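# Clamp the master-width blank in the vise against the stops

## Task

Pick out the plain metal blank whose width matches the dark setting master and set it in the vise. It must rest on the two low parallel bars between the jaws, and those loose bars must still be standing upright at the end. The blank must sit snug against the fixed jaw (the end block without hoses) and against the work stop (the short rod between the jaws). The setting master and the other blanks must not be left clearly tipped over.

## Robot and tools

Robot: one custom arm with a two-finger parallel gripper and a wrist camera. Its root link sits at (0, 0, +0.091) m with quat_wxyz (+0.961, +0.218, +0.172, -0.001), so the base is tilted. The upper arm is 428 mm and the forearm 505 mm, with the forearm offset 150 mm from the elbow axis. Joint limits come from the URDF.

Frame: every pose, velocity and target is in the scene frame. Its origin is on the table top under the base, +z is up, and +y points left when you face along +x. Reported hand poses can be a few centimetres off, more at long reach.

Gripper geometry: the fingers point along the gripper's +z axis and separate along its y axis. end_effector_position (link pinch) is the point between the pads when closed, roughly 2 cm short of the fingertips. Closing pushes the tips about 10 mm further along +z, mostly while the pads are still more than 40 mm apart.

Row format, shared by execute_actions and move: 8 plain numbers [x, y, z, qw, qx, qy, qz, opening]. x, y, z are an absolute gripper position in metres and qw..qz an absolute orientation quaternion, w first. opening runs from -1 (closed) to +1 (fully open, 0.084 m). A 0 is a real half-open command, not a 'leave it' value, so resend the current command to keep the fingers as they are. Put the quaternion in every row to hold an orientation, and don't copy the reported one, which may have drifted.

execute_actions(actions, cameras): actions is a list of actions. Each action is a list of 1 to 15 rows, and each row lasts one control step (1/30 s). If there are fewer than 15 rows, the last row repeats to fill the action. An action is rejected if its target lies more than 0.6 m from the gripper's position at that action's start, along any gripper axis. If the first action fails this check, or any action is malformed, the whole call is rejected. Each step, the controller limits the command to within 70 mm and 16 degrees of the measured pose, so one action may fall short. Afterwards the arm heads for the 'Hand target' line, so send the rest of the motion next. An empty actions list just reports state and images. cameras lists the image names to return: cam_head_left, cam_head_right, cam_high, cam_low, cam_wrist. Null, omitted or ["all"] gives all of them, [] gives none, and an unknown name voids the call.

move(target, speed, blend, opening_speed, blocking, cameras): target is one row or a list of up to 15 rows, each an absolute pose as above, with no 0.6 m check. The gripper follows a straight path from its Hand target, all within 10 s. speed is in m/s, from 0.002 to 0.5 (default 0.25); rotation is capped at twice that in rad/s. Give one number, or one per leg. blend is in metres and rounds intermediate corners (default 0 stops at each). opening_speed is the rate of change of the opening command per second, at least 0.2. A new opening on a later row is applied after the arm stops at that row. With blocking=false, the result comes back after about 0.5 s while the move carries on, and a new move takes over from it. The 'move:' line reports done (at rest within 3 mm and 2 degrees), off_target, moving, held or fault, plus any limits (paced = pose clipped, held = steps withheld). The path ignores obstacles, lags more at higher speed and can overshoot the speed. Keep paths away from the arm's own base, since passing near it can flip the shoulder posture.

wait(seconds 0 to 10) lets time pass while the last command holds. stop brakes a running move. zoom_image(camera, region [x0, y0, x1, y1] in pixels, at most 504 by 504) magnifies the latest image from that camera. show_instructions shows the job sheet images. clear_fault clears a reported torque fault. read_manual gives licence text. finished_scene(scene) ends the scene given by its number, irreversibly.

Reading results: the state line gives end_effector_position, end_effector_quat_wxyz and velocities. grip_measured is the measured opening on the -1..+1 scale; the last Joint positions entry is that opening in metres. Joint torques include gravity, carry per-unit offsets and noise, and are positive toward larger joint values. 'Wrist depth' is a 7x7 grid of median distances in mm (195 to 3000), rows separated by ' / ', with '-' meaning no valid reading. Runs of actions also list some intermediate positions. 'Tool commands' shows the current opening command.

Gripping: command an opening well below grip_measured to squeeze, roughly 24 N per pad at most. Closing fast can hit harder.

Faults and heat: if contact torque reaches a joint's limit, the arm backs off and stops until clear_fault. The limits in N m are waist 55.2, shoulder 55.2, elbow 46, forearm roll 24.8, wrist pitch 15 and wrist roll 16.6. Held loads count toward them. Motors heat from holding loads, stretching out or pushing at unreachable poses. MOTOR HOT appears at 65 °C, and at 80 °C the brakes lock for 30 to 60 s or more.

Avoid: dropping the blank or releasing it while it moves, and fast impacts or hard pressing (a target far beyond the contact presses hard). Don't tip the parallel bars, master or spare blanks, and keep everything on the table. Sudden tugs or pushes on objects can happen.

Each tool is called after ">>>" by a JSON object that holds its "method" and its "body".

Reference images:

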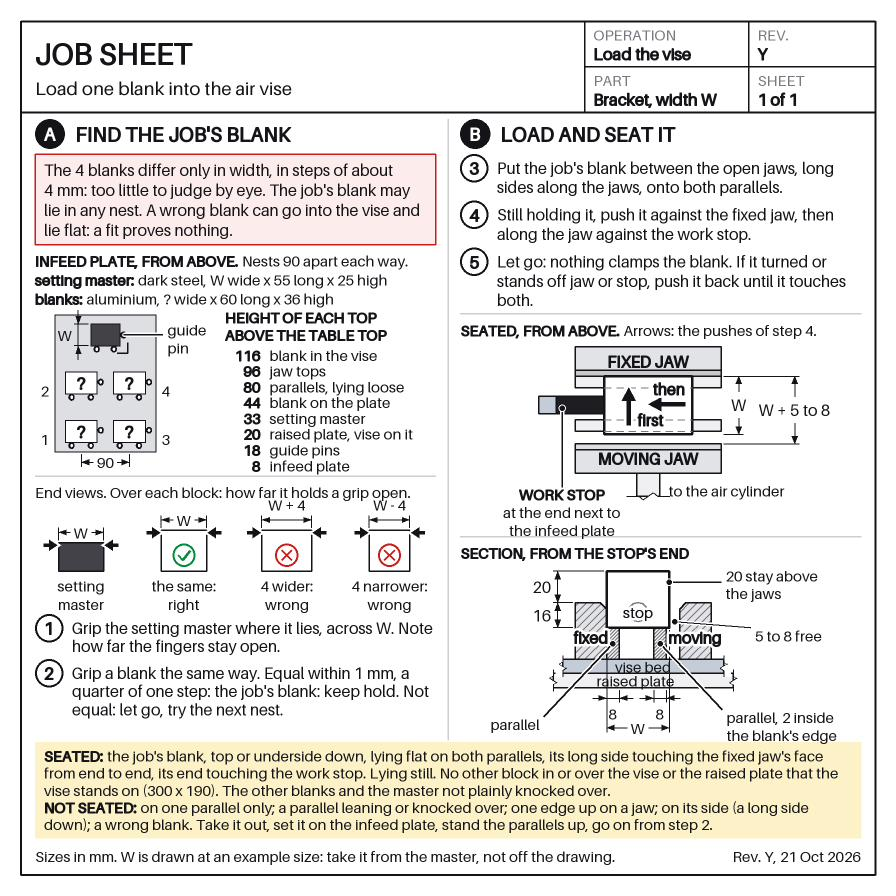

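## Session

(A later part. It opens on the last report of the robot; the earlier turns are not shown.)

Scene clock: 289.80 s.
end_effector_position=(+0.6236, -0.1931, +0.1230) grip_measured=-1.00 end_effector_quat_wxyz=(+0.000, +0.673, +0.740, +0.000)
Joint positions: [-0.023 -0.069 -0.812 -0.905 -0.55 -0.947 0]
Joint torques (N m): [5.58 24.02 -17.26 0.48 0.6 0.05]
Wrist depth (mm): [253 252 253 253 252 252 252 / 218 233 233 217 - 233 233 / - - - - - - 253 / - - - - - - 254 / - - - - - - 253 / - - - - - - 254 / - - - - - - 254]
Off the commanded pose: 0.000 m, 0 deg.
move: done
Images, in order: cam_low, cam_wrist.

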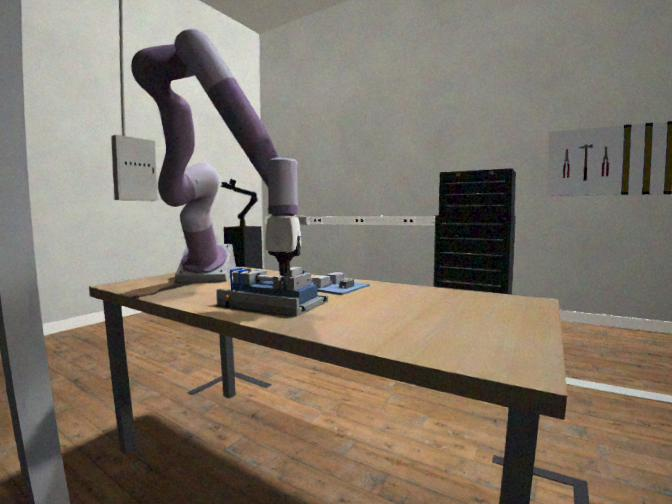

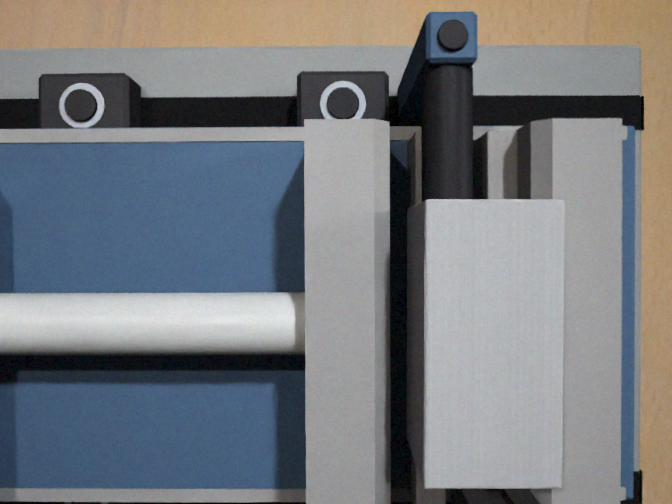

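>>> {"method": "move", "body": {"target": [0.62315,-0.1882,0.123,0,0.6730,0.7396,0,-1], "speed": 0.015, "cameras": ["cam_wrist"]}}

Scene clock: 297.50 s.
end_effector_position=(+0.6234, -0.1912, +0.1238) grip_measured=-1.00 end_effector_quat_wxyz=(+0.001, +0.674, +0.739, -0.004)
Joint positions: [-0.015 -0.071 -0.813 -0.911 -0.56 -0.933 0]
Joint torques (N m): [23.03 5.31 6.21 4.64 10.47 0.14]
Wrist depth (mm): [253 253 253 253 252 252 251 / 218 234 234 218 - 233 232 / - - - - - - 252 / 196 - - - - - 253 / 196 196 - - - - 254 / 196 196 196 - - - 255 / 197 197 196 - - - 236]
Hand target: +0.6231, -0.1882, +0.1230; +0.000, +0.673, +0.740, +0.000
Off the commanded pose: 0.003 m, 0 deg.
move: done
Images, in order: cam_wrist.

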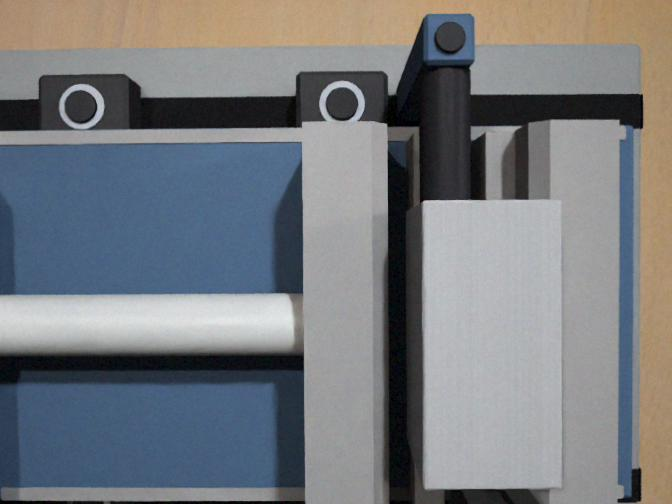

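>>> {"method": "move", "body": {"target": [[0.6243,-0.2005,0.123,0,0.6730,0.7396,0,-1],[0.6243,-0.2005,0.165,0,0.6730,0.7396,0,0.15],[0.6205,-0.1421,0.165,0,0.6730,0.7396,0,0.15],[0.6205,-0.1421,0.12,0,0.6730,0.7396,0,0.15],[0.6300,-0.1412,0.12,0,0.6730,0.7396,0,0.15],[0.6205,-0.1421,0.12,0,0.6730,0.7396,0,0.15],[0.6205,-0.1421,0.18,0,0.6730,0.7396,0,0.15],[0.6274,-0.215,0.26,0,0.6730,0.7396,0,0.15]], "speed": [0.04,0.12,0.2,0.1,0.03,0.06,0.1,0.25]}}

>>> {"method": "zoom_image", "body": {"camera": "cam_wrist", "region": [300, 150, 640, 420]}}

Scene clock: 314.67 s.
end_effector_position=(+0.6273, -0.2149, +0.2599) grip_measured=+0.14 end_effector_quat_wxyz=(+0.000, +0.673, +0.740, +0.000)
Joint positions: [0.061 0.162 -0.852 -0.665 -0.788 -1.181 0.05]
Joint torques (N m): [3.39 19.34 -23.7 0.65 0.2 0.04]
Wrist depth (mm): [391 389 389 391 388 389 387 / 370 370 370 355 371 389 387 / 296 332 331 294 293 390 389 / 296 307 307 295 295 391 390 / 296 332 331 331 311 391 391 / 343 357 370 356 369 392 390 / 395 394 392 393 394 392 392]
Off the commanded pose: 0.000 m, 0 deg.
move: done

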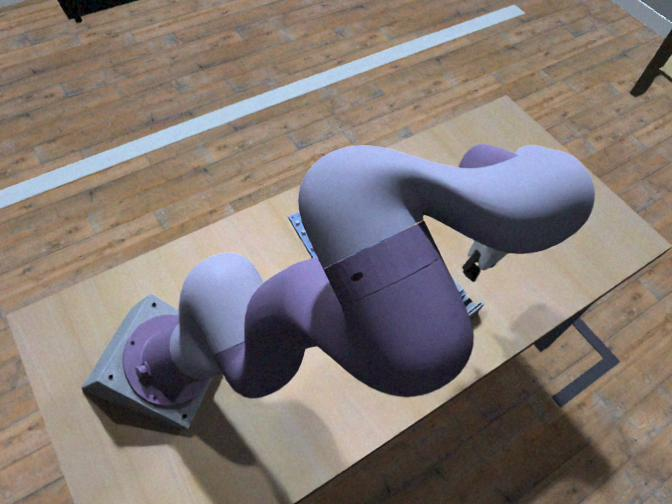

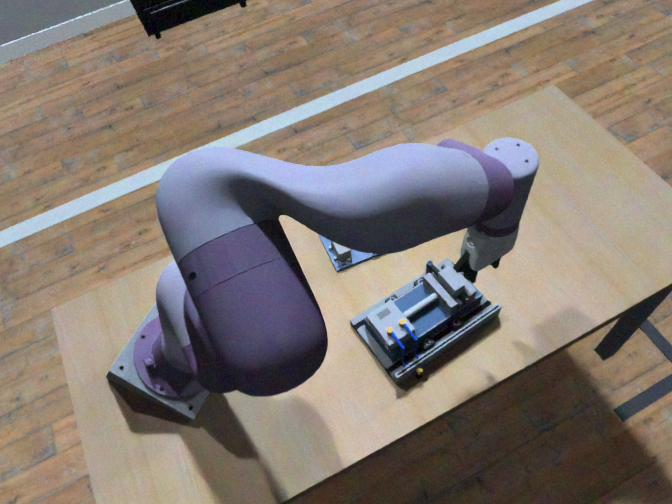

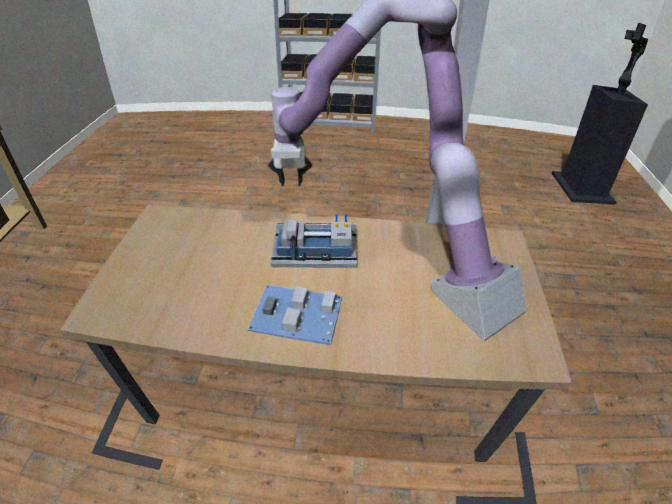

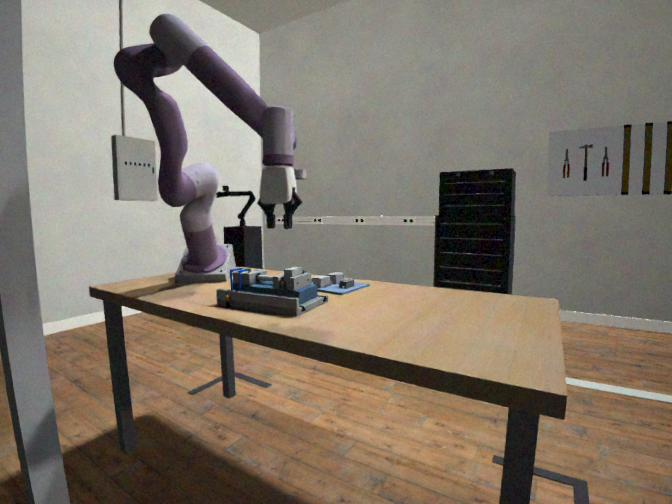

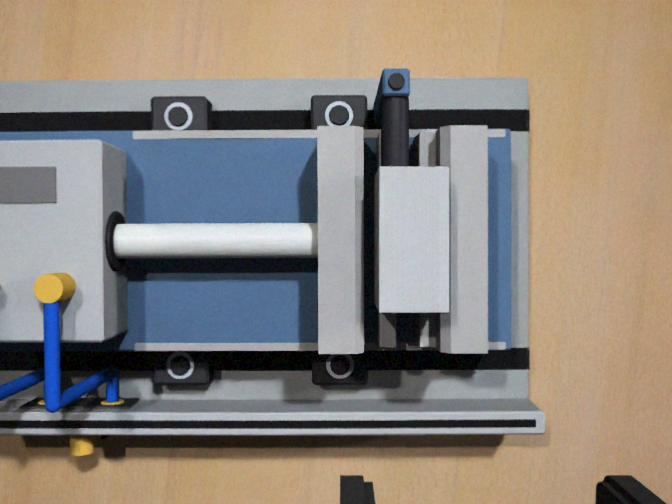

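Scaled by 1.482 from the camera's 672x504 image, which has a finer 960x720 frame.

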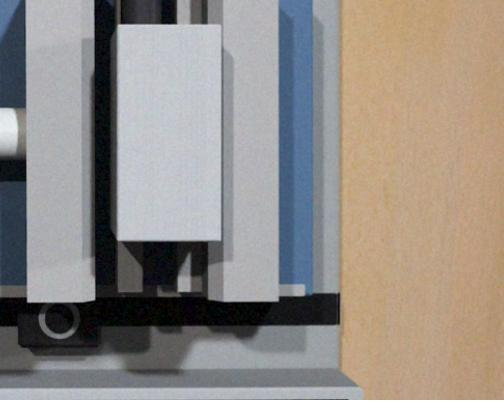

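>>> {"method": "finished_scene", "body": {"scene": 2}}

The scene is finished: the task was done.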